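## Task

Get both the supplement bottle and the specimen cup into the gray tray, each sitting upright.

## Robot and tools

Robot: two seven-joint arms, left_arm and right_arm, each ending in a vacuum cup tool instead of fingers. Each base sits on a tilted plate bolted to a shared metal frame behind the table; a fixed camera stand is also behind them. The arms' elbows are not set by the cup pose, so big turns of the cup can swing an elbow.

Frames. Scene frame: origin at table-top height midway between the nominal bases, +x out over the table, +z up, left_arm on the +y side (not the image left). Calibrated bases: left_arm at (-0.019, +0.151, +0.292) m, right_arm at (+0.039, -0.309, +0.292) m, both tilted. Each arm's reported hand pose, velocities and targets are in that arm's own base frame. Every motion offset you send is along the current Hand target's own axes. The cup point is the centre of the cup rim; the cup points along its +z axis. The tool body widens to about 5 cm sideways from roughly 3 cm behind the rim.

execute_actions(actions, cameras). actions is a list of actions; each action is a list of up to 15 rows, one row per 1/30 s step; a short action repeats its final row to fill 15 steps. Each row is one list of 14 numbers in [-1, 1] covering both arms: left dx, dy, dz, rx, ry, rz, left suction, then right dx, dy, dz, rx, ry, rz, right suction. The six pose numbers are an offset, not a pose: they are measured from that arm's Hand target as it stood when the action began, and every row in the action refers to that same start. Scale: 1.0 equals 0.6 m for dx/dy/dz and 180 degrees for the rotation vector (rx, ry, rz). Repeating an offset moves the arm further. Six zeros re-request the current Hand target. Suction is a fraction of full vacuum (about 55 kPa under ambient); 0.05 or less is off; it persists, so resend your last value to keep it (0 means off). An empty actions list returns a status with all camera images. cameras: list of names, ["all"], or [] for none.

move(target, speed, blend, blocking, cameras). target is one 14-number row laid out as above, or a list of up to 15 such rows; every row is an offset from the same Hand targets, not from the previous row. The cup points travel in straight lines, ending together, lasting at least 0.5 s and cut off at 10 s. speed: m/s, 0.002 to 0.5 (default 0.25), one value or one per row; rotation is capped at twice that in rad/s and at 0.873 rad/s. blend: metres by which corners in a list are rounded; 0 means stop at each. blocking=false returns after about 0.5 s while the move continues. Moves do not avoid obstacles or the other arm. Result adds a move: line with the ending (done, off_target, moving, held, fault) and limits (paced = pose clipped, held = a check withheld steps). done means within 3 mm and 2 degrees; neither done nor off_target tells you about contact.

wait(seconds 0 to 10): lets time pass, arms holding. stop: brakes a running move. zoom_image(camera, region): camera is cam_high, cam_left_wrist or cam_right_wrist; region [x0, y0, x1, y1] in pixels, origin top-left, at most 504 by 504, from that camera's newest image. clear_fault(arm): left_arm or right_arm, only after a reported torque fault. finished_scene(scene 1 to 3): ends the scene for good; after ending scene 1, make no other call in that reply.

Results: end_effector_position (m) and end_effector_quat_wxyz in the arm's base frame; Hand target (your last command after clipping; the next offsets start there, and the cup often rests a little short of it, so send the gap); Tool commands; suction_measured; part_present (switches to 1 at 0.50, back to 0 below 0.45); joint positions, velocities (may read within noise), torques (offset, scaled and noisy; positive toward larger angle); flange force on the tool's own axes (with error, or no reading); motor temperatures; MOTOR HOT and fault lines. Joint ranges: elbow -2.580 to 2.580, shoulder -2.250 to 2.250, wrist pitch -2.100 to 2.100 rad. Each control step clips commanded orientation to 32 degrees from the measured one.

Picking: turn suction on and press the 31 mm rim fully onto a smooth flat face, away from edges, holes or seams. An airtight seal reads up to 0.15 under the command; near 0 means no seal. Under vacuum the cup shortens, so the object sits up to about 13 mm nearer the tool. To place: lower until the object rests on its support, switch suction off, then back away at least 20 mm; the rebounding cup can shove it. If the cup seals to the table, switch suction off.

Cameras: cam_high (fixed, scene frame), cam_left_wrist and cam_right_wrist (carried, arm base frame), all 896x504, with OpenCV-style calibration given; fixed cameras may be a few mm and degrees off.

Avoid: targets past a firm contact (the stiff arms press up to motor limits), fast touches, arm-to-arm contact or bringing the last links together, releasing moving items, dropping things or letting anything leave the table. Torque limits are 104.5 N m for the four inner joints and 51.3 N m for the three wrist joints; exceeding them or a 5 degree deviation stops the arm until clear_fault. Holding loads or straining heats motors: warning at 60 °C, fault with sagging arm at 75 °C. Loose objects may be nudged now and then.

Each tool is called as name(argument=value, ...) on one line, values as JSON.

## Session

execute_actions(actions=[])

Scene clock: 0.00 s.
left_arm: end_effector_position=(+0.5871, -0.1917, +0.3715) suction_measured=0.00 part_present=0 end_effector_quat_wxyz=(+0.056, +0.898, -0.006, +0.437) | right_arm: end_effector_position=(+0.8371, +0.2340, +0.2003) suction_measured=0.01 part_present=0 end_effector_quat_wxyz=(-0.118, +0.750, -0.520, +0.392)
Joint positions: left_arm=[1.237 0.927 -1.74 1.72 -1.565 -0.949 2.365] | right_arm=[-0.449 1.221 -0.097 0.49 3.977 -0.926 1.129]
Joint velocities: within noise
Joint torques (N m): no reading
Motor temperatures (°C): left_arm=[31 21 24 23 30 35 36] | right_arm=[24 19 27 25 29 31 37]
Flange force (N): no reading
Hand target: left_arm +0.5871, -0.1917, +0.3715; +0.056, +0.898, -0.006, +0.437 | right_arm +0.8371, +0.2341, +0.2003; -0.118, +0.750, -0.520, +0.392
Tool commands: left_gripper/suction=+0.0 right_gripper/suction=+0.0
camera_calibration:
cam_left_wrist: T_world_to_cam=[[0.636724, 0.0316943, 0.77044, -0.650348], [-0.078725, -0.991262, 0.10584, -0.12967], [0.767063, -0.128044, -0.628665, -0.127711], [0, 0, 0, 1]] pos_world=[0.501846, -0.124277, 0.434491]
cam_right_wrist: T_world_to_cam=[[0.167519, -0.857373, 0.486672, -0.0401902], [-0.694268, -0.453075, -0.559209, 0.853299], [0.699949, -0.244203, -0.671145, -0.278357], [0, 0, 0, 1]] pos_world=[0.793987, 0.284175, 0.309914]

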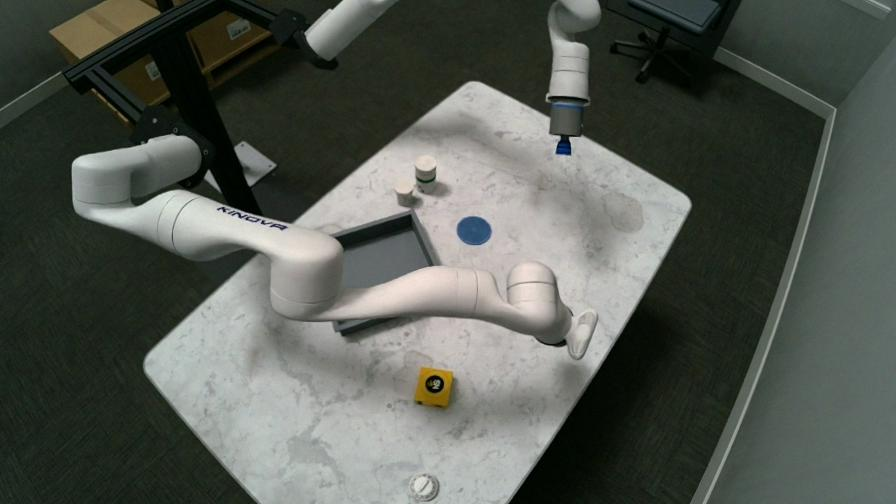

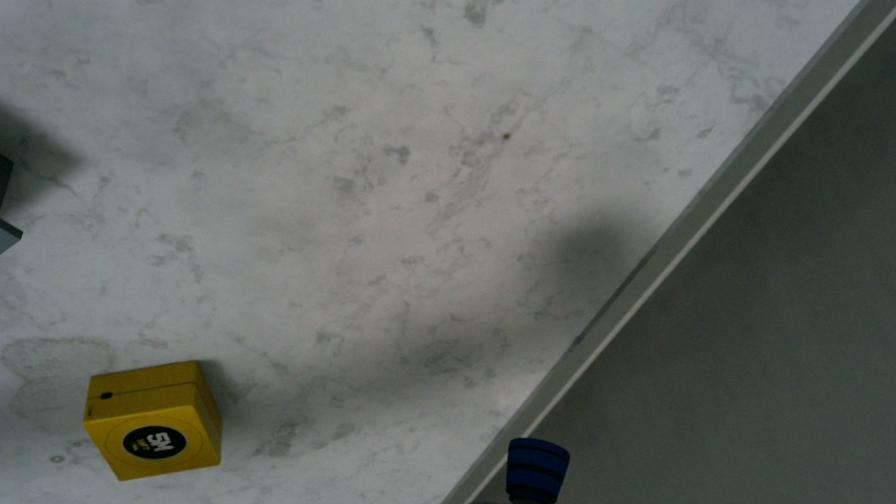

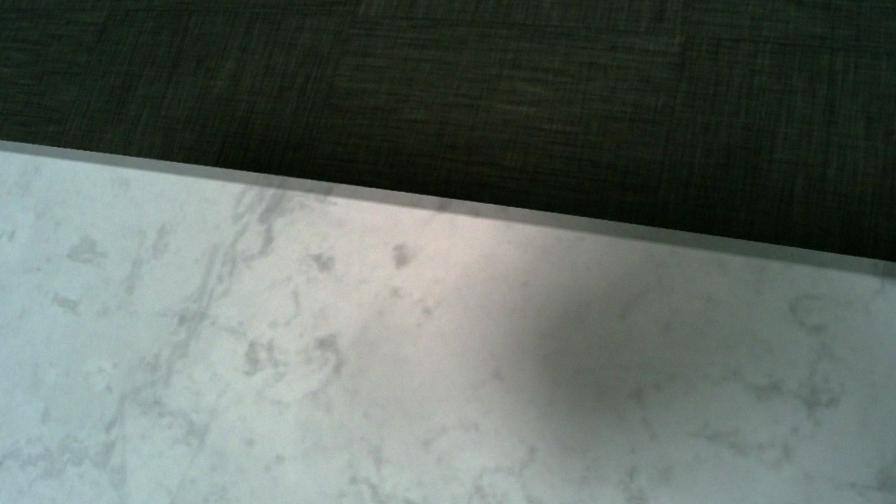

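zoom_image(camera="cam_high", region=[370, 140, 510, 260])

Scaled by 3.600 from the camera's 896x504 image, which has a finer 1280x720 frame.

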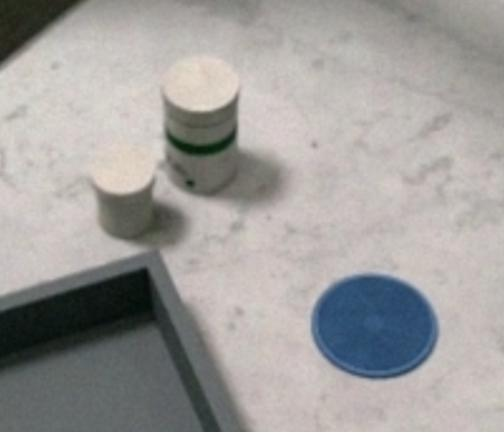

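move(target=[0,0,0,0,0,0,0,-0.4853,0.6502,-0.649,-0.0955,0.110,0,0], speed=0.4, cameras=["cam_right_wrist","cam_high"])

Scene clock: 6.73 s.
left_arm: end_effector_position=(+0.5871, -0.1917, +0.3715) suction_measured=0.00 part_present=0 end_effector_quat_wxyz=(+0.056, +0.898, -0.006, +0.437) | right_arm: end_effector_position=(+0.2481, +0.4096, +0.0962) suction_measured=0.01 part_present=0 end_effector_quat_wxyz=(+0.086, +0.681, -0.585, +0.433)
Joint positions: left_arm=[1.237 0.927 -1.74 1.72 -1.565 -0.949 2.365] | right_arm=[-1.347 1.074 -0.142 1.277 3.85 -1.582 -0.033]
Joint torques (N m): left_arm=[13.18 -3.06 -1.81 -6.27 0.81 -0.74 0.11] | right_arm=[-11.93 -9.93 -5.18 -6.4 0.1 -0.04 0.2]
Flange force (N): left_arm=[-2.9 -4.9 0.1] | right_arm=[5.4 3.3 2.3]
Hand target: left_arm +0.5871, -0.1917, +0.3715; +0.056, +0.898, -0.006, +0.437 | right_arm +0.2481, +0.4096, +0.0962; +0.086, +0.681, -0.585, +0.433
Off the commanded pose: left_arm 0.000 m, 0 deg | right_arm 0.000 m, 0 deg.
move: done
camera_calibration:
cam_right_wrist: T_world_to_cam=[[-0.0362426, -0.708301, 0.704979, 0.228092], [-0.879757, -0.312015, -0.358713, 0.434648], [0.47404, -0.633211, -0.611825, 0.316634], [0, 0, 0, 1]] pos_world=[0.240554, 0.497671, 0.188839]
Images, in order (width x height): cam_high 896x504, cam_right_wrist 896x504.

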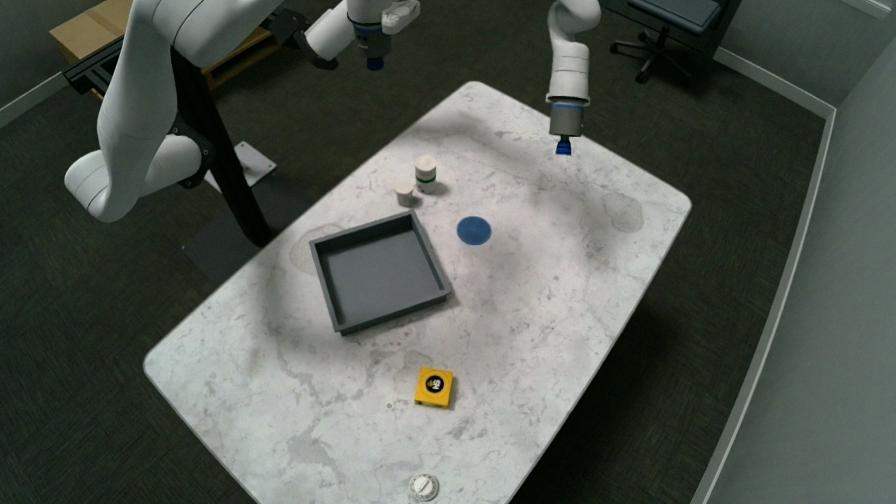

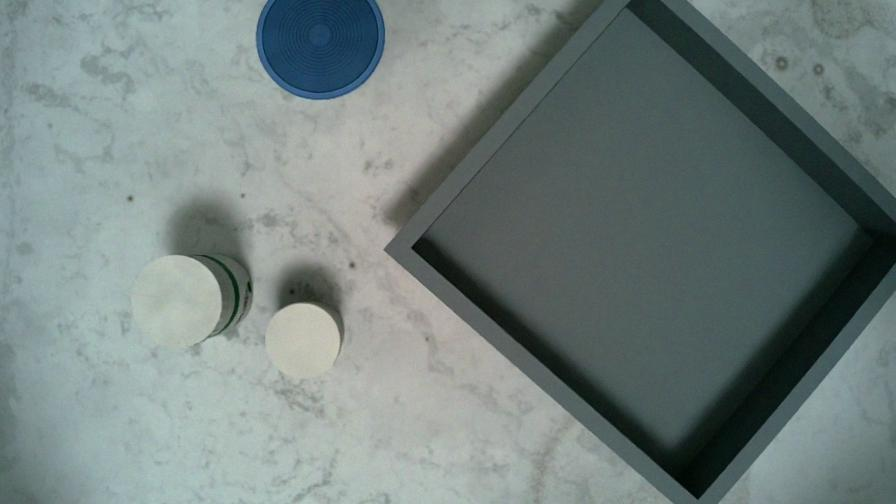

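move(target=[[0,0,0,0,0,0,0,-0.2658,-0.0222,0.45,0,0,0,0],[0,0,0,0,0,0,0,-0.2658,-0.0222,0.6,0,0,0,1]], speed=[0.35,0.15], blend=[0.03,0], cameras=["cam_right_wrist","cam_high"])

Scene clock: 12.60 s.
left_arm: end_effector_position=(+0.5871, -0.1917, +0.3715) suction_measured=0.00 part_present=0 end_effector_quat_wxyz=(+0.056, +0.898, -0.006, +0.437) | right_arm: end_effector_position=(+0.4448, +0.3043, -0.2285) suction_measured=0.01 part_present=0 end_effector_quat_wxyz=(+0.086, +0.681, -0.585, +0.433)
Joint positions: left_arm=[1.237 0.927 -1.74 1.72 -1.565 -0.949 2.365] | right_arm=[-1.04 1.738 0.006 0.895 4.066 -1.164 0.005]
Joint torques (N m): left_arm=[13.23 -3.06 -1.79 -6.3 0.85 -0.76 0.12] | right_arm=[-14.96 -14.28 -4.67 -5.02 0.14 -0.06 0.23]
Flange force (N): left_arm=[-2.8 -5.0 0.1] | right_arm=[10.0 4.5 -1.9]
Hand target: left_arm +0.5871, -0.1917, +0.3715; +0.056, +0.898, -0.006, +0.437 | right_arm +0.4448, +0.3043, -0.2285; +0.086, +0.681, -0.585, +0.433
Off the commanded pose: left_arm 0.000 m, 0 deg | right_arm 0.000 m, 0 deg.
move: done
camera_calibration:
cam_right_wrist: T_world_to_cam=[[-0.0362126, -0.708347, 0.704935, 0.389542], [-0.879742, -0.312032, -0.358735, 0.458364], [0.474071, -0.633151, -0.611863, -0.0419879], [0, 0, 0, 1]] pos_world=[0.437254, 0.392371, -0.135861]
Images, in order (width x height): cam_high 896x504, cam_right_wrist 896x504.

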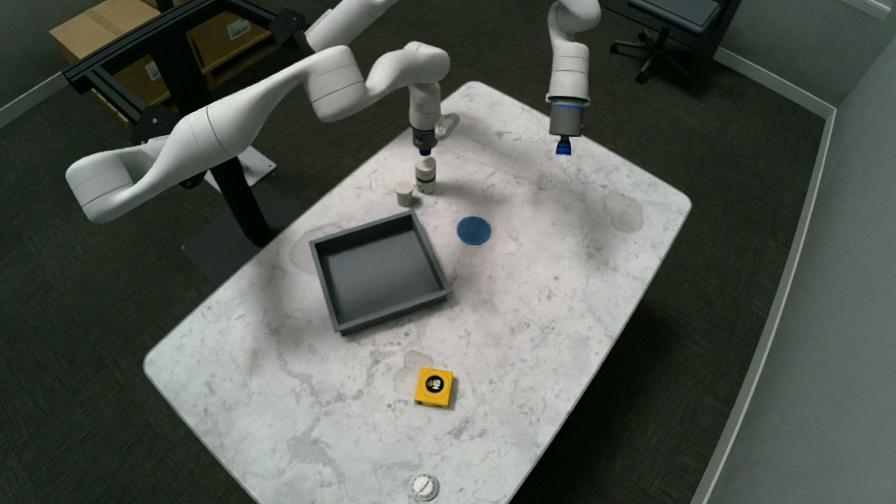

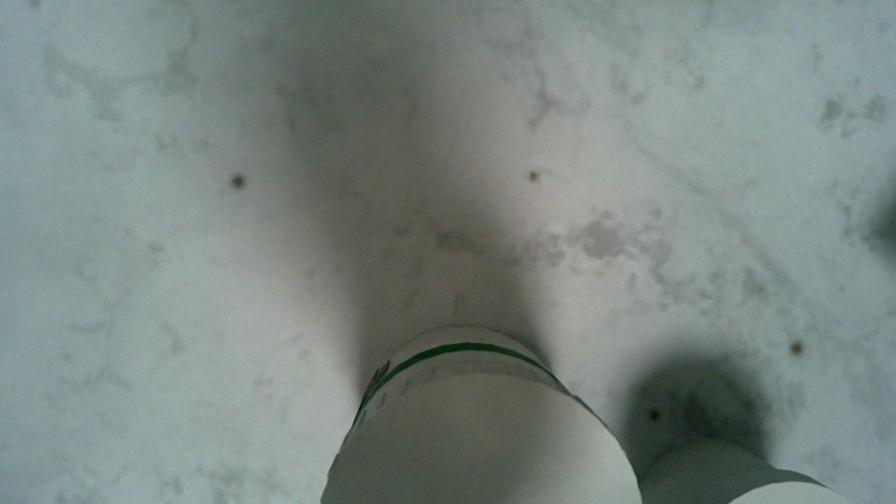

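move(target=[[0,0,0,0,0,0,0,0.0125,-0.0083,0,0,0,0,1],[0,0,0,0,0,0,0,0.0125,-0.0083,0.045,0,0,0,1]], speed=[0.06,0.04])

wait(seconds=0.3, cameras=["cam_right_wrist"])

Scene clock: 15.93 s.
left_arm: end_effector_position=(+0.5871, -0.1917, +0.3715) suction_measured=0.00 part_present=0 end_effector_quat_wxyz=(+0.056, +0.898, -0.006, +0.437) | right_arm: end_effector_position=(+0.4618, +0.2836, -0.2379) suction_measured=0.01 part_present=0 end_effector_quat_wxyz=(+0.086, +0.681, -0.585, +0.433)
Joint positions: left_arm=[1.237 0.927 -1.74 1.72 -1.565 -0.949 2.365] | right_arm=[-1.003 1.752 0.025 0.905 4.086 -1.124 0.004]
Joint torques (N m): left_arm=[13.17 -3.06 -1.8 -6.28 0.85 -0.75 0.11] | right_arm=[-15.09 -14.11 -4.58 -4.86 0.11 -0.01 0.26]
Flange force (N): left_arm=[-2.8 -4.9 0.0] | right_arm=[9.6 4.6 -2.2]
Hand target: left_arm +0.5871, -0.1917, +0.3715; +0.056, +0.898, -0.006, +0.437 | right_arm +0.4619, +0.2835, -0.2379; +0.086, +0.681, -0.585, +0.433
Off the commanded pose: left_arm 0.000 m, 0 deg | right_arm 0.000 m, 0 deg.
move: done

Scene clock: 16.23 s.
left_arm: end_effector_position=(+0.5871, -0.1917, +0.3715) suction_measured=0.00 part_present=0 end_effector_quat_wxyz=(+0.056, +0.898, -0.006, +0.437) | right_arm: end_effector_position=(+0.4619, +0.2836, -0.2379) suction_measured=0.01 part_present=0 end_effector_quat_wxyz=(+0.086, +0.681, -0.585, +0.433)
Joint positions: left_arm=[1.237 0.927 -1.74 1.72 -1.565 -0.949 2.365] | right_arm=[-1.003 1.752 0.025 0.905 4.086 -1.124 0.004]
Joint torques (N m): left_arm=[13.19 -3.06 -1.82 -6.28 0.83 -0.77 0.11] | right_arm=[-14.99 -14.04 -4.63 -4.85 0.13 -0.01 0.18]
Flange force (N): left_arm=[-2.9 -4.9 0.1] | right_arm=[9.5 4.5 -2.4]
Hand target: left_arm +0.5871, -0.1917, +0.3715; +0.056, +0.898, -0.006, +0.437 | right_arm +0.4619, +0.2836, -0.2379; +0.086, +0.681, -0.585, +0.433
Tool commands: left_gripper/suction=+0.0 right_gripper/suction=+1.0
Off the commanded pose: left_arm 0.000 m, 0 deg | right_arm 0.000 m, 0 deg.
wait: 0.30 s; at rest by 0.17 s
camera_calibration:
cam_right_wrist: T_world_to_cam=[[-0.0362126, -0.708347, 0.704935, 0.382125], [-0.879742, -0.312032, -0.358735, 0.463577], [0.474071, -0.633151, -0.611863, -0.0689523], [0, 0, 0, 1]] pos_world=[0.454354, 0.371671, -0.145261]
Images, in order (width x height): cam_right_wrist 896x504.

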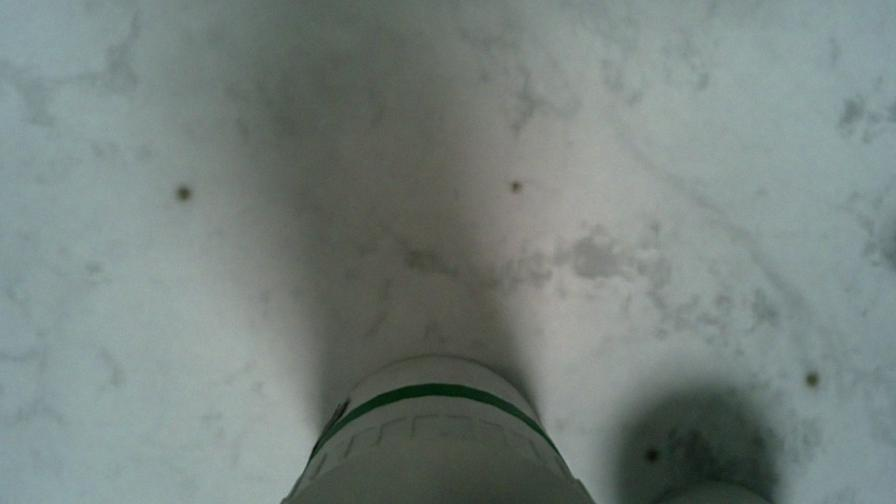

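move(target=[0,0,0,0,0,0,0,0,0,0.007,0,0,0,1], speed=0.03)

wait(seconds=0.3)

Scene clock: 17.73 s.
left_arm: end_effector_position=(+0.5871, -0.1917, +0.3715) suction_measured=0.00 part_present=0 end_effector_quat_wxyz=(+0.056, +0.898, -0.006, +0.437) | right_arm: end_effector_position=(+0.4639, +0.2809, -0.2404) suction_measured=0.40 part_present=0 end_effector_quat_wxyz=(+0.086, +0.681, -0.585, +0.433)
Joint positions: left_arm=[1.237 0.927 -1.74 1.72 -1.565 -0.949 2.365] | right_arm=[-0.998 1.758 0.027 0.901 4.089 -1.119 0.005]
Joint torques (N m): left_arm=[13.21 -3.04 -1.82 -6.28 0.82 -0.78 0.13] | right_arm=[-15.33 -14.38 -4.64 -4.92 0.1 -0.03 0.21]
Flange force (N): left_arm=[-2.9 -5.0 0.1] | right_arm=[9.3 4.4 -1.6]
Hand target: left_arm +0.5871, -0.1917, +0.3715; +0.056, +0.898, -0.006, +0.437 | right_arm +0.4639, +0.2809, -0.2405; +0.086, +0.681, -0.585, +0.433
Off the commanded pose: left_arm 0.000 m, 0 deg | right_arm 0.000 m, 0 deg.
move: done

Scene clock: 18.03 s.
left_arm: end_effector_position=(+0.5871, -0.1917, +0.3715) suction_measured=0.00 part_present=0 end_effector_quat_wxyz=(+0.056, +0.898, -0.006, +0.437) | right_arm: end_effector_position=(+0.4639, +0.2809, -0.2405) suction_measured=0.80 part_present=1 end_effector_quat_wxyz=(+0.086, +0.681, -0.585, +0.433)
Joint positions: left_arm=[1.237 0.927 -1.74 1.72 -1.565 -0.949 2.365] | right_arm=[-0.998 1.758 0.027 0.901 4.089 -1.119 0.005]
Joint torques (N m): left_arm=[13.18 -3.04 -1.79 -6.31 0.87 -0.75 0.1] | right_arm=[-15.23 -14.27 -4.78 -4.96 0.13 -0.06 0.25]
Flange force (N): left_arm=[-2.8 -4.9 -0.1] | right_arm=[10.1 4.8 -1.8]
Hand target: left_arm +0.5871, -0.1917, +0.3715; +0.056, +0.898, -0.006, +0.437 | right_arm +0.4639, +0.2809, -0.2405; +0.086, +0.681, -0.585, +0.433
Tool commands: left_gripper/suction=+0.0 right_gripper/suction=+1.0
Off the commanded pose: left_arm 0.000 m, 0 deg | right_arm 0.000 m, 0 deg.
wait: 0.30 s; at rest by 0.17 s

move(target=[[0,0,0,0,0,0,0,0,0,-0.16,0,0,0,1],[0,0,0,0,0,0,0,0.548,-0.018,-0.16,0,0,0,1],[0,0,0,0,0,0,0,0.548,-0.018,-0.033,0,0,0,1]], speed=[0.12,0.22,0.12], blend=[0.015,0.015,0], cameras=["cam_high","cam_right_wrist"])

Scene clock: 22.43 s.
left_arm: end_effector_position=(+0.5871, -0.1917, +0.3715) suction_measured=0.00 part_present=0 end_effector_quat_wxyz=(+0.056, +0.898, -0.006, +0.437) | right_arm: end_effector_position=(+0.4444, +0.0592, +0.0027) suction_measured=0.99 part_present=1 end_effector_quat_wxyz=(+0.086, +0.681, -0.585, +0.433)
Joint positions: left_arm=[1.237 0.927 -1.74 1.72 -1.565 -0.949 2.365] | right_arm=[-0.872 1.097 0.228 2.022 4.551 -0.717 -0.432]
Joint torques (N m): left_arm=[13.19 -2.99 -1.85 -6.34 0.81 -0.76 0.08] | right_arm=[-12.09 -8.82 -4.82 -1.86 0.13 -0.05 0.24]
Flange force (N): left_arm=[-3.0 -5.0 0.0] | right_arm=[3.9 3.8 -1.0]
Hand target: left_arm +0.5871, -0.1917, +0.3715; +0.056, +0.898, -0.006, +0.437 | right_arm +0.4445, +0.0592, +0.0026; +0.086, +0.681, -0.585, +0.433
Off the commanded pose: left_arm 0.000 m, 0 deg | right_arm 0.000 m, 0 deg.
move: done
camera_calibration:
cam_right_wrist: T_world_to_cam=[[-0.0362468, -0.708303, 0.704977, 0.0530097], [-0.879757, -0.312011, -0.358716, 0.464594], [0.47404, -0.633211, -0.611825, -0.0554866], [0, 0, 0, 1]] pos_world=[0.436954, 0.147371, 0.0953386]
Images, in order (width x height): cam_high 896x504, cam_right_wrist 896x504.

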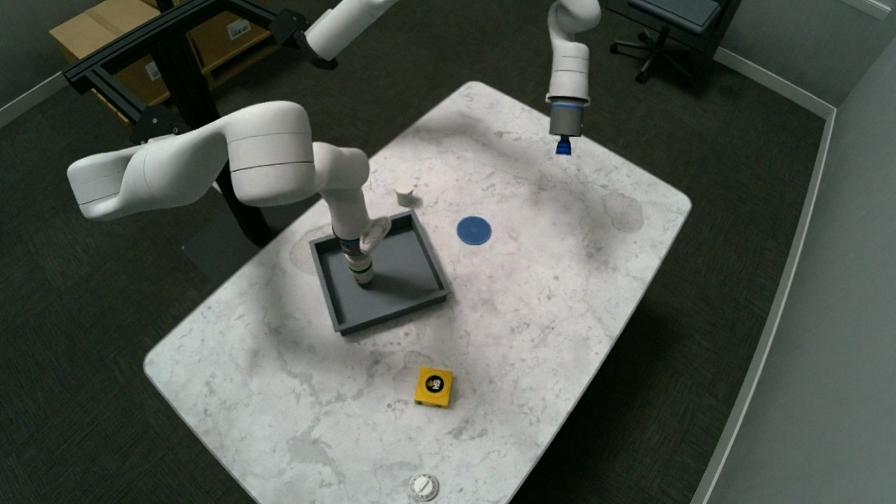

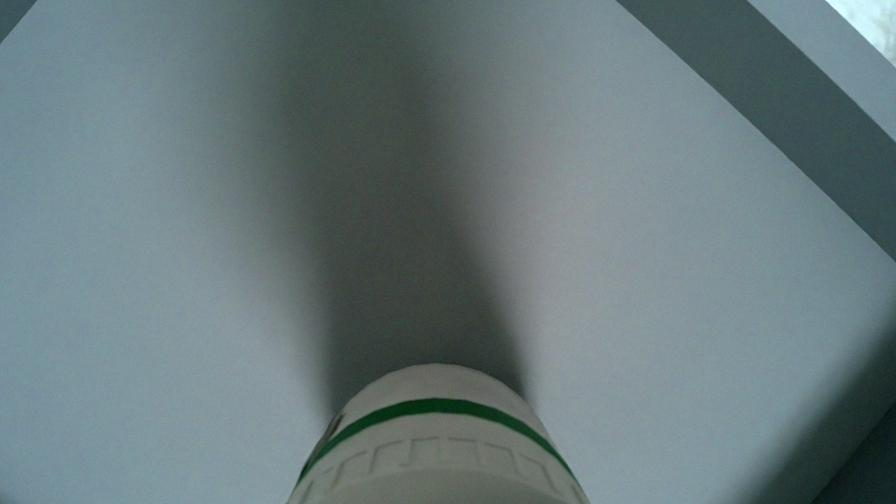

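move(target=[0,0,0,0,0,0,0,0,0,0.0413,0,0,0,1], speed=0.05)

move(target=[0,0,0,0,0,0,0,0,0,0.0045,0,0,0,1], speed=0.03)

Scene clock: 24.03 s.
left_arm: end_effector_position=(+0.5871, -0.1917, +0.3715) suction_measured=0.00 part_present=0 end_effector_quat_wxyz=(+0.056, +0.898, -0.006, +0.437) | right_arm: end_effector_position=(+0.4566, +0.0438, -0.0125) suction_measured=0.99 part_present=1 end_effector_quat_wxyz=(+0.086, +0.681, -0.585, +0.433)
Joint positions: left_arm=[1.237 0.927 -1.74 1.72 -1.565 -0.949 2.365] | right_arm=[-0.838 1.142 0.249 2.005 4.619 -0.689 -0.478]
Joint torques (N m): left_arm=[13.2 -3.05 -1.84 -6.35 0.83 -0.78 0.1] | right_arm=[-12.33 -8.98 -4.82 -1.43 0.17 -0.06 0.12]
Flange force (N): left_arm=[-3.1 -5.0 0.1] | right_arm=[3.7 2.5 -1.5]
Hand target: left_arm +0.5871, -0.1917, +0.3715; +0.056, +0.898, -0.006, +0.437 | right_arm +0.4566, +0.0438, -0.0125; +0.086, +0.681, -0.585, +0.433
Off the commanded pose: left_arm 0.000 m, 0 deg | right_arm 0.000 m, 0 deg.
move: done

Scene clock: 24.73 s.
left_arm: end_effector_position=(+0.5871, -0.1917, +0.3715) suction_measured=0.00 part_present=0 end_effector_quat_wxyz=(+0.056, +0.898, -0.006, +0.437) | right_arm: end_effector_position=(+0.4579, +0.0421, -0.0142) suction_measured=0.98 part_present=1 end_effector_quat_wxyz=(+0.086, +0.681, -0.585, +0.433)
Joint positions: left_arm=[1.237 0.927 -1.74 1.72 -1.565 -0.949 2.365] | right_arm=[-0.834 1.147 0.251 2.003 4.626 -0.686 -0.483]
Joint torques (N m): left_arm=[13.22 -3.03 -1.8 -6.31 0.84 -0.75 0.12] | right_arm=[-12.34 -9 -4.74 -1.42 0.13 -0.06 0.22]
Flange force (N): left_arm=[-2.9 -5.0 0.0] | right_arm=[3.9 3.2 -1.3]
Hand target: left_arm +0.5871, -0.1917, +0.3715; +0.056, +0.898, -0.006, +0.437 | right_arm +0.4579, +0.0421, -0.0142; +0.086, +0.681, -0.585, +0.433
Off the commanded pose: left_arm 0.000 m, 0 deg | right_arm 0.000 m, 0 deg.
move: done

move(target=[0,0,0,0,0,0,0,0,0,0.004,0,0,0,1], speed=0.03)

Scene clock: 26.27 s.
left_arm: end_effector_position=(+0.5871, -0.1917, +0.3715) suction_measured=0.00 part_present=0 end_effector_quat_wxyz=(+0.056, +0.898, -0.006, +0.437) | right_arm: end_effector_position=(+0.4590, +0.0407, -0.0156) suction_measured=0.99 part_present=1 end_effector_quat_wxyz=(+0.086, +0.681, -0.585, +0.433)
Joint positions: left_arm=[1.237 0.927 -1.74 1.72 -1.565 -0.949 2.365] | right_arm=[-0.831 1.151 0.253 2.001 4.633 -0.684 -0.487]
Joint torques (N m): left_arm=[13.2 -3.04 -1.78 -6.34 0.84 -0.74 0.12] | right_arm=[1.22 2.39 2.26 -4.36 1.39 1.05 0.24]
Flange force (N): left_arm=[-3.0 -5.0 -0.1] | right_arm=[9.5 7.9 -53.7]
Hand target: left_arm +0.5871, -0.1917, +0.3715; +0.056, +0.898, -0.006, +0.437 | right_arm +0.4590, +0.0406, -0.0156; +0.086, +0.681, -0.585, +0.433
Off the commanded pose: left_arm 0.000 m, 0 deg | right_arm 0.000 m, 0 deg.
move: done

move(target=[[0,0,0,0,0,0,0,0,0,-0.0017,0,0,0,0],[0,0,0,0,0,0,0,0,0,-0.1,0,0,0,0],[0,0,0,0,0,0,0,-0.435,0.064,-0.1,0,0,0,0],[0,0,0,0,0,0,0,-0.435,0.064,0.015,0,0,0,1]], speed=[0.03,0.12,0.3,0.15], blend=[0,0.01,0.02,0], cameras=["cam_high","cam_right_wrist"])

Scene clock: 31.47 s.
left_arm: end_effector_position=(+0.5871, -0.1917, +0.3715) suction_measured=0.00 part_present=0 end_effector_quat_wxyz=(+0.056, +0.898, -0.006, +0.437) | right_arm: end_effector_position=(+0.4452, +0.2118, -0.2161) suction_measured=0.01 part_present=0 end_effector_quat_wxyz=(+0.086, +0.681, -0.585, +0.433)
Joint positions: left_arm=[1.237 0.927 -1.74 1.72 -1.565 -0.949 2.365] | right_arm=[-0.978 1.636 0.062 1.274 4.21 -0.95 -0.218]
Joint torques (N m): left_arm=[13.2 -3.02 -1.78 -6.3 0.85 -0.77 0.1] | right_arm=[-14.2 -12.73 -5.44 -3.86 0.12 -0.06 0.26]
Flange force (N): left_arm=[-2.8 -4.9 -0.1] | right_arm=[7.3 3.4 -2.0]
Hand target: left_arm +0.5871, -0.1917, +0.3715; +0.056, +0.898, -0.006, +0.437 | right_arm +0.4452, +0.2118, -0.2161; +0.086, +0.681, -0.585, +0.433
Off the commanded pose: left_arm 0.000 m, 0 deg | right_arm 0.000 m, 0 deg.
move: done
camera_calibration:
cam_right_wrist: T_world_to_cam=[[-0.0362126, -0.708347, 0.704935, 0.315297], [-0.879742, -0.312032, -0.358735, 0.43439], [0.474071, -0.633151, -0.611863, -0.0932043], [0, 0, 0, 1]] pos_world=[0.437754, 0.299871, -0.123461]
Images, in order (width x height): cam_high 896x504, cam_right_wrist 896x504.

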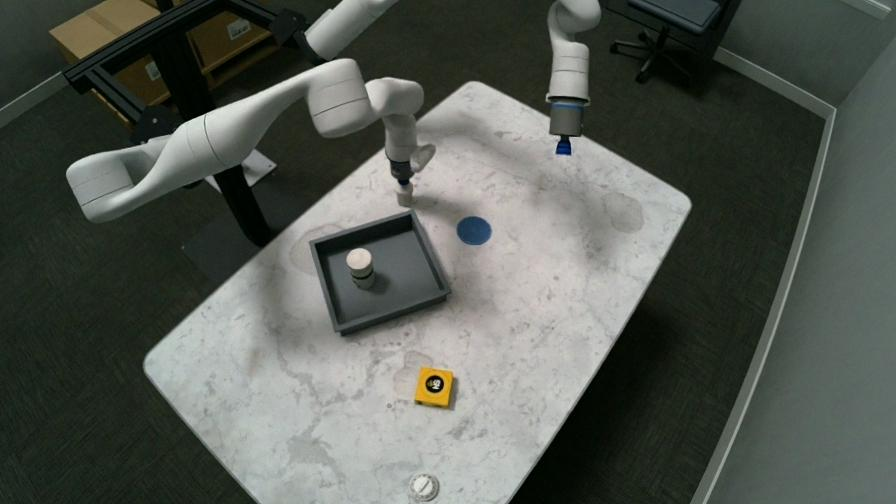

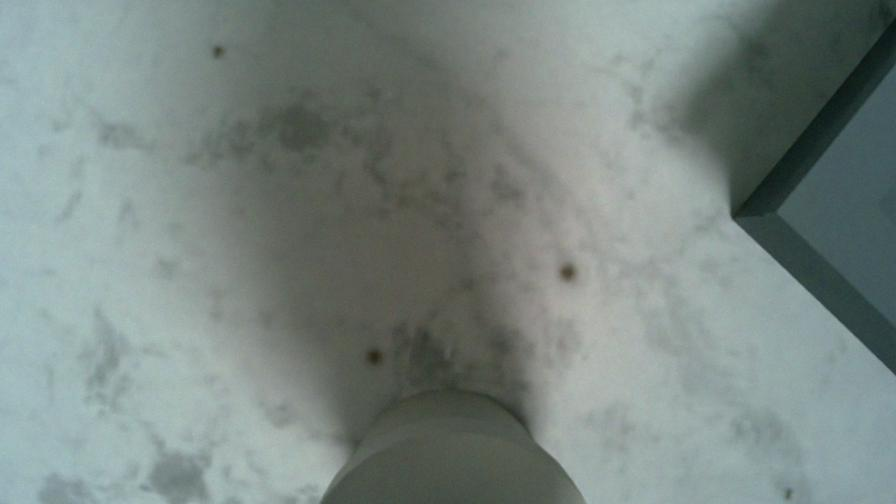

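move(target=[0,0,0,0,0,0,0,0.006,0,0.043,0,0,0,1], speed=0.04)

wait(seconds=0.3)

Scene clock: 33.60 s.
left_arm: end_effector_position=(+0.5871, -0.1917, +0.3715) suction_measured=0.00 part_present=0 end_effector_quat_wxyz=(+0.056, +0.898, -0.006, +0.437) | right_arm: end_effector_position=(+0.4576, +0.1931, -0.2293) suction_measured=0.48 part_present=0 end_effector_quat_wxyz=(+0.086, +0.681, -0.585, +0.433)
Joint positions: left_arm=[1.237 0.927 -1.74 1.72 -1.565 -0.949 2.365] | right_arm=[-0.949 1.666 0.084 1.263 4.235 -0.916 -0.226]
Joint torques (N m): left_arm=[13.16 -2.98 -1.8 -6.32 0.85 -0.75 0.08] | right_arm=[-14.43 -12.76 -5.47 -3.73 0.08 0.02 0.23]
Flange force (N): left_arm=[-2.9 -4.9 -0.2] | right_arm=[7.2 3.3 -1.8]
Hand target: left_arm +0.5871, -0.1917, +0.3715; +0.056, +0.898, -0.006, +0.437 | right_arm +0.4576, +0.1931, -0.2294; +0.086, +0.681, -0.585, +0.433
Off the commanded pose: left_arm 0.000 m, 0 deg | right_arm 0.000 m, 0 deg.
move: done

Scene clock: 33.90 s.
left_arm: end_effector_position=(+0.5871, -0.1917, +0.3715) suction_measured=0.00 part_present=0 end_effector_quat_wxyz=(+0.056, +0.898, -0.006, +0.437) | right_arm: end_effector_position=(+0.4576, +0.1931, -0.2293) suction_measured=0.86 part_present=1 end_effector_quat_wxyz=(+0.086, +0.681, -0.585, +0.433)
Joint positions: left_arm=[1.237 0.927 -1.74 1.72 -1.565 -0.949 2.365] | right_arm=[-0.949 1.666 0.084 1.263 4.235 -0.916 -0.226]
Joint torques (N m): left_arm=[13.22 -3.01 -1.82 -6.32 0.85 -0.73 0.09] | right_arm=[-14.31 -12.81 -5.46 -3.78 0.14 -0.06 0.25]
Flange force (N): left_arm=[-2.8 -5.0 0.0] | right_arm=[7.4 3.7 -1.8]
Hand target: left_arm +0.5871, -0.1917, +0.3715; +0.056, +0.898, -0.006, +0.437 | right_arm +0.4576, +0.1931, -0.2293; +0.086, +0.681, -0.585, +0.433
Tool commands: left_gripper/suction=+0.0 right_gripper/suction=+1.0
Off the commanded pose: left_arm 0.000 m, 0 deg | right_arm 0.000 m, 0 deg.
wait: 0.30 s; at rest by 0.17 s

move(target=[[0,0,0,0,0,0,0,0,0,-0.14,0,0,0,1],[0,0,0,0,0,0,0,0.294,-0.1675,-0.14,0,0,0,1],[0,0,0,0,0,0,0,0.294,-0.1675,-0.023,0,0,0,1]], speed=[0.12,0.22,0.12], blend=[0.015,0.015,0], cameras=["cam_high","cam_right_wrist"])

Scene clock: 37.73 s.
left_arm: end_effector_position=(+0.5871, -0.1917, +0.3715) suction_measured=0.00 part_present=0 end_effector_quat_wxyz=(+0.056, +0.898, -0.006, +0.437) | right_arm: end_effector_position=(+0.5281, +0.1047, -0.0601) suction_measured=0.98 part_present=1 end_effector_quat_wxyz=(+0.086, +0.681, -0.585, +0.433)
Joint positions: left_arm=[1.237 0.927 -1.74 1.72 -1.565 -0.949 2.365] | right_arm=[-0.785 1.276 0.186 1.628 4.384 -0.786 -0.152]
Joint torques (N m): left_arm=[13.23 -3.02 -1.77 -6.32 0.85 -0.75 0.09] | right_arm=[-14.33 -10.59 -5.38 -2.68 0.12 -0.09 0.2]
Flange force (N): left_arm=[-2.8 -5.0 -0.1] | right_arm=[4.9 4.3 -1.6]
Hand target: left_arm +0.5871, -0.1917, +0.3715; +0.056, +0.898, -0.006, +0.437 | right_arm +0.5281, +0.1047, -0.0602; +0.086, +0.681, -0.585, +0.433
Off the commanded pose: left_arm 0.000 m, 0 deg | right_arm 0.000 m, 0 deg.
move: done
camera_calibration:
cam_right_wrist: T_world_to_cam=[[-0.0362126, -0.708347, 0.704935, 0.132532], [-0.879742, -0.312032, -0.358735, 0.529807], [0.474071, -0.633151, -0.611863, -0.104754], [0, 0, 0, 1]] pos_world=[0.520554, 0.192871, 0.0325387]
Images, in order (width x height): cam_high 896x504, cam_right_wrist 896x504.

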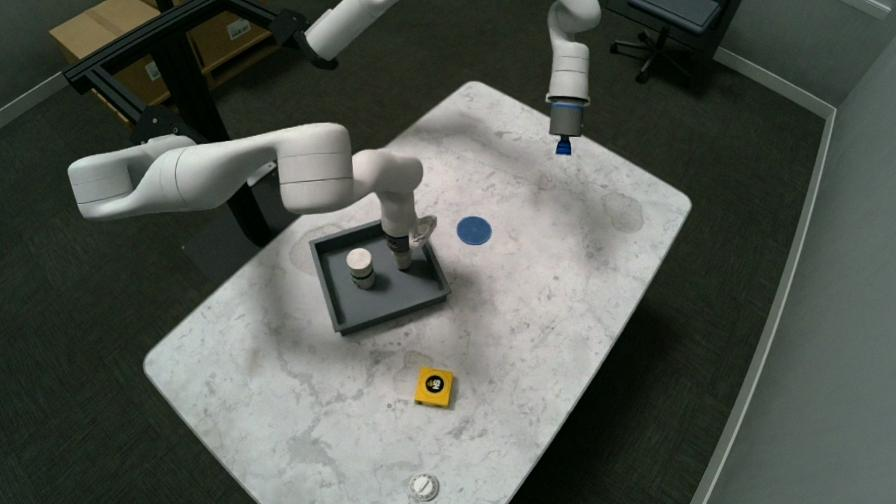

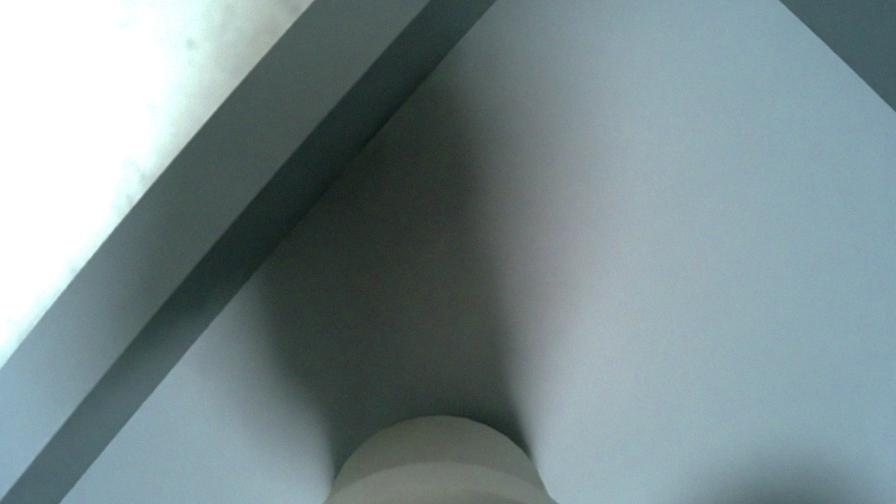

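Good. At pick+13.8 mm; lower to −6, then small steps.

move(target=[0,0,0,0,0,0,0,0,0,0.033,0,0,0,1], speed=0.05)

move(target=[0,0,0,0,0,0,0,0,0,0.003,0,0,0,1], speed=0.03)

Scene clock: 39.27 s.
left_arm: end_effector_position=(+0.5871, -0.1917, +0.3715) suction_measured=0.00 part_present=0 end_effector_quat_wxyz=(+0.056, +0.898, -0.006, +0.437) | right_arm: end_effector_position=(+0.5377, +0.0929, -0.0722) suction_measured=0.98 part_present=1 end_effector_quat_wxyz=(+0.086, +0.681, -0.585, +0.433)
Joint positions: left_arm=[1.237 0.927 -1.74 1.72 -1.565 -0.949 2.365] | right_arm=[-0.763 1.307 0.2 1.608 4.408 -0.762 -0.162]
Joint torques (N m): left_arm=[13.19 -3.05 -1.74 -6.3 0.85 -0.74 0.11] | right_arm=[28.65 22.11 18.38 -6.22 4.2 3.63 0.17]
Flange force (N): left_arm=[-2.9 -4.9 -0.2] | right_arm=[18.9 23.0 -134.5]
Hand target: left_arm +0.5871, -0.1917, +0.3715; +0.056, +0.898, -0.006, +0.437 | right_arm +0.5378, +0.0923, -0.0723; +0.086, +0.681, -0.585, +0.433
Off the commanded pose: left_arm 0.000 m, 0 deg | right_arm 0.001 m, 0 deg.
move: done

Scene clock: 39.97 s.
left_arm: end_effector_position=(+0.5871, -0.1917, +0.3715) suction_measured=0.00 part_present=0 end_effector_quat_wxyz=(+0.056, +0.898, -0.006, +0.437) | right_arm: end_effector_position=(+0.5386, +0.0916, -0.0733) suction_measured=0.98 part_present=1 end_effector_quat_wxyz=(+0.086, +0.681, -0.585, +0.433)
Joint positions: left_arm=[1.237 0.927 -1.74 1.72 -1.565 -0.949 2.365] | right_arm=[-0.761 1.31 0.202 1.606 4.411 -0.76 -0.163]
Joint torques (N m): left_arm=[13.13 -3 -1.74 -6.31 0.83 -0.75 0.11] | right_arm=[47.29 35.93 28.57 -6.24 5.44 4.66 0.26]
Flange force (N): left_arm=[-3.1 -4.9 -0.3] | right_arm=[21.7 28.7 -188.5]
Hand target: left_arm +0.5871, -0.1917, +0.3715; +0.056, +0.898, -0.006, +0.437 | right_arm +0.5386, +0.0912, -0.0734; +0.086, +0.681, -0.585, +0.433
Off the commanded pose: left_arm 0.000 m, 0 deg | right_arm 0.000 m, 0 deg.
move: done

move(target=[0,0,0,0,0,0,0,0,0,-0.0085,0,0,0,1], speed=0.03)

Scene clock: 41.10 s.
left_arm: end_effector_position=(+0.5871, -0.1917, +0.3715) suction_measured=0.00 part_present=0 end_effector_quat_wxyz=(+0.056, +0.898, -0.006, +0.437) | right_arm: end_effector_position=(+0.5362, +0.0941, -0.0703) suction_measured=0.99 part_present=1 end_effector_quat_wxyz=(+0.086, +0.681, -0.585, +0.433)
Joint positions: left_arm=[1.237 0.927 -1.74 1.72 -1.565 -0.949 2.365] | right_arm=[-0.766 1.302 0.199 1.612 4.404 -0.766 -0.16]
Joint torques (N m): left_arm=[13.23 -3.04 -1.81 -6.34 0.86 -0.75 0.08] | right_arm=[6.44 5.05 6.28 -3.44 1.83 1.3 0.2]
Flange force (N): left_arm=[-2.8 -5.0 0.0] | right_arm=[10.1 12.1 -64.0]
Hand target: left_arm +0.5871, -0.1917, +0.3715; +0.056, +0.898, -0.006, +0.437 | right_arm +0.5362, +0.0944, -0.0702; +0.086, +0.681, -0.585, +0.433
Off the commanded pose: left_arm 0.000 m, 0 deg | right_arm 0.000 m, 0 deg.
move: done

move(target=[[0,0,0,0,0,0,0,0,0,-0.003,0,0,0,1],[0,0,0,0,0,0,0,0,0,-0.003,0,0,0,0],[0,0,0,0,0,0,0,0,0,-0.25,0,0,0,0]], speed=[0.03,0.03,0.12], cameras=["cam_high","cam_right_wrist"])

Scene clock: 44.70 s.
left_arm: end_effector_position=(+0.5871, -0.1917, +0.3715) suction_measured=0.00 part_present=0 end_effector_quat_wxyz=(+0.056, +0.898, -0.006, +0.437) | right_arm: end_effector_position=(+0.4629, +0.1878, +0.0214) suction_measured=0.01 part_present=0 end_effector_quat_wxyz=(+0.086, +0.681, -0.585, +0.433)
Joint positions: left_arm=[1.237 0.927 -1.74 1.72 -1.565 -0.949 2.365] | right_arm=[-0.936 1.085 0.084 1.687 4.194 -0.983 -0.053]
Joint torques (N m): left_arm=[13.21 -3 -1.82 -6.36 0.85 -0.78 0.11] | right_arm=[-13.45 -9.89 -5.8 -4 0.14 -0.06 0.22]
Flange force (N): left_arm=[-3.1 -5.1 -0.1] | right_arm=[4.5 4.5 -0.6]
Hand target: left_arm +0.5871, -0.1917, +0.3715; +0.056, +0.898, -0.006, +0.437 | right_arm +0.4629, +0.1879, +0.0214; +0.086, +0.681, -0.585, +0.433
Off the commanded pose: left_arm 0.000 m, 0 deg | right_arm 0.000 m, 0 deg.
move: done
camera_calibration:
cam_right_wrist: T_world_to_cam=[[-0.0361834, -0.708276, 0.705007, 0.131545], [-0.879801, -0.312008, -0.358609, 0.52771], [0.473963, -0.633242, -0.611853, 0.0286629], [0, 0, 0, 1]] pos_world=[0.455454, 0.275971, 0.114039]
Images, in order (width x height): cam_high 896x504, cam_right_wrist 896x504.

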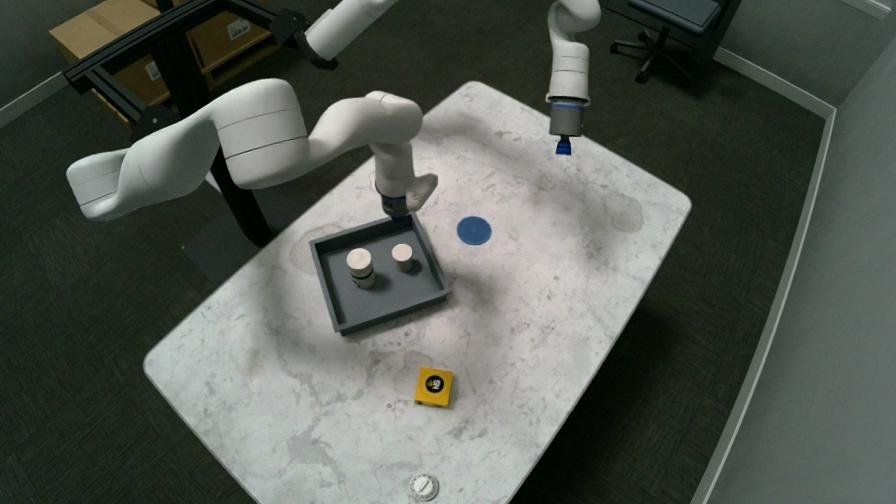

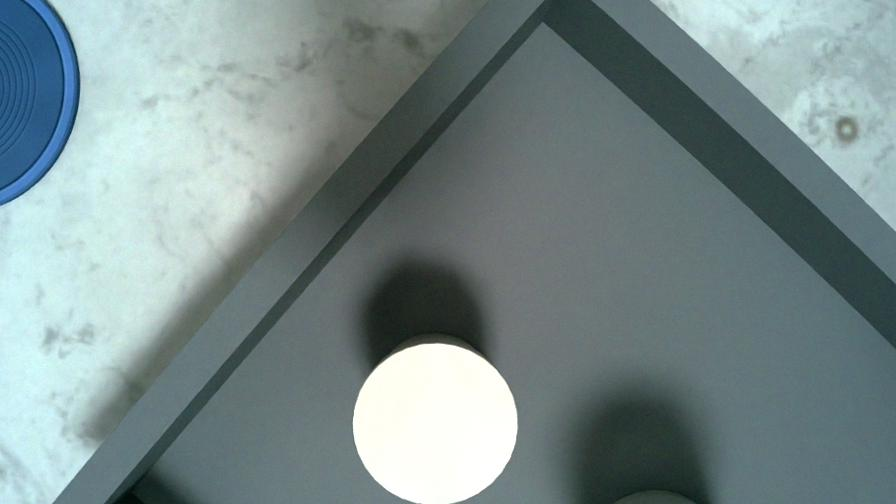

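finished_scene(scene=3)

The scene is finished: the task was done.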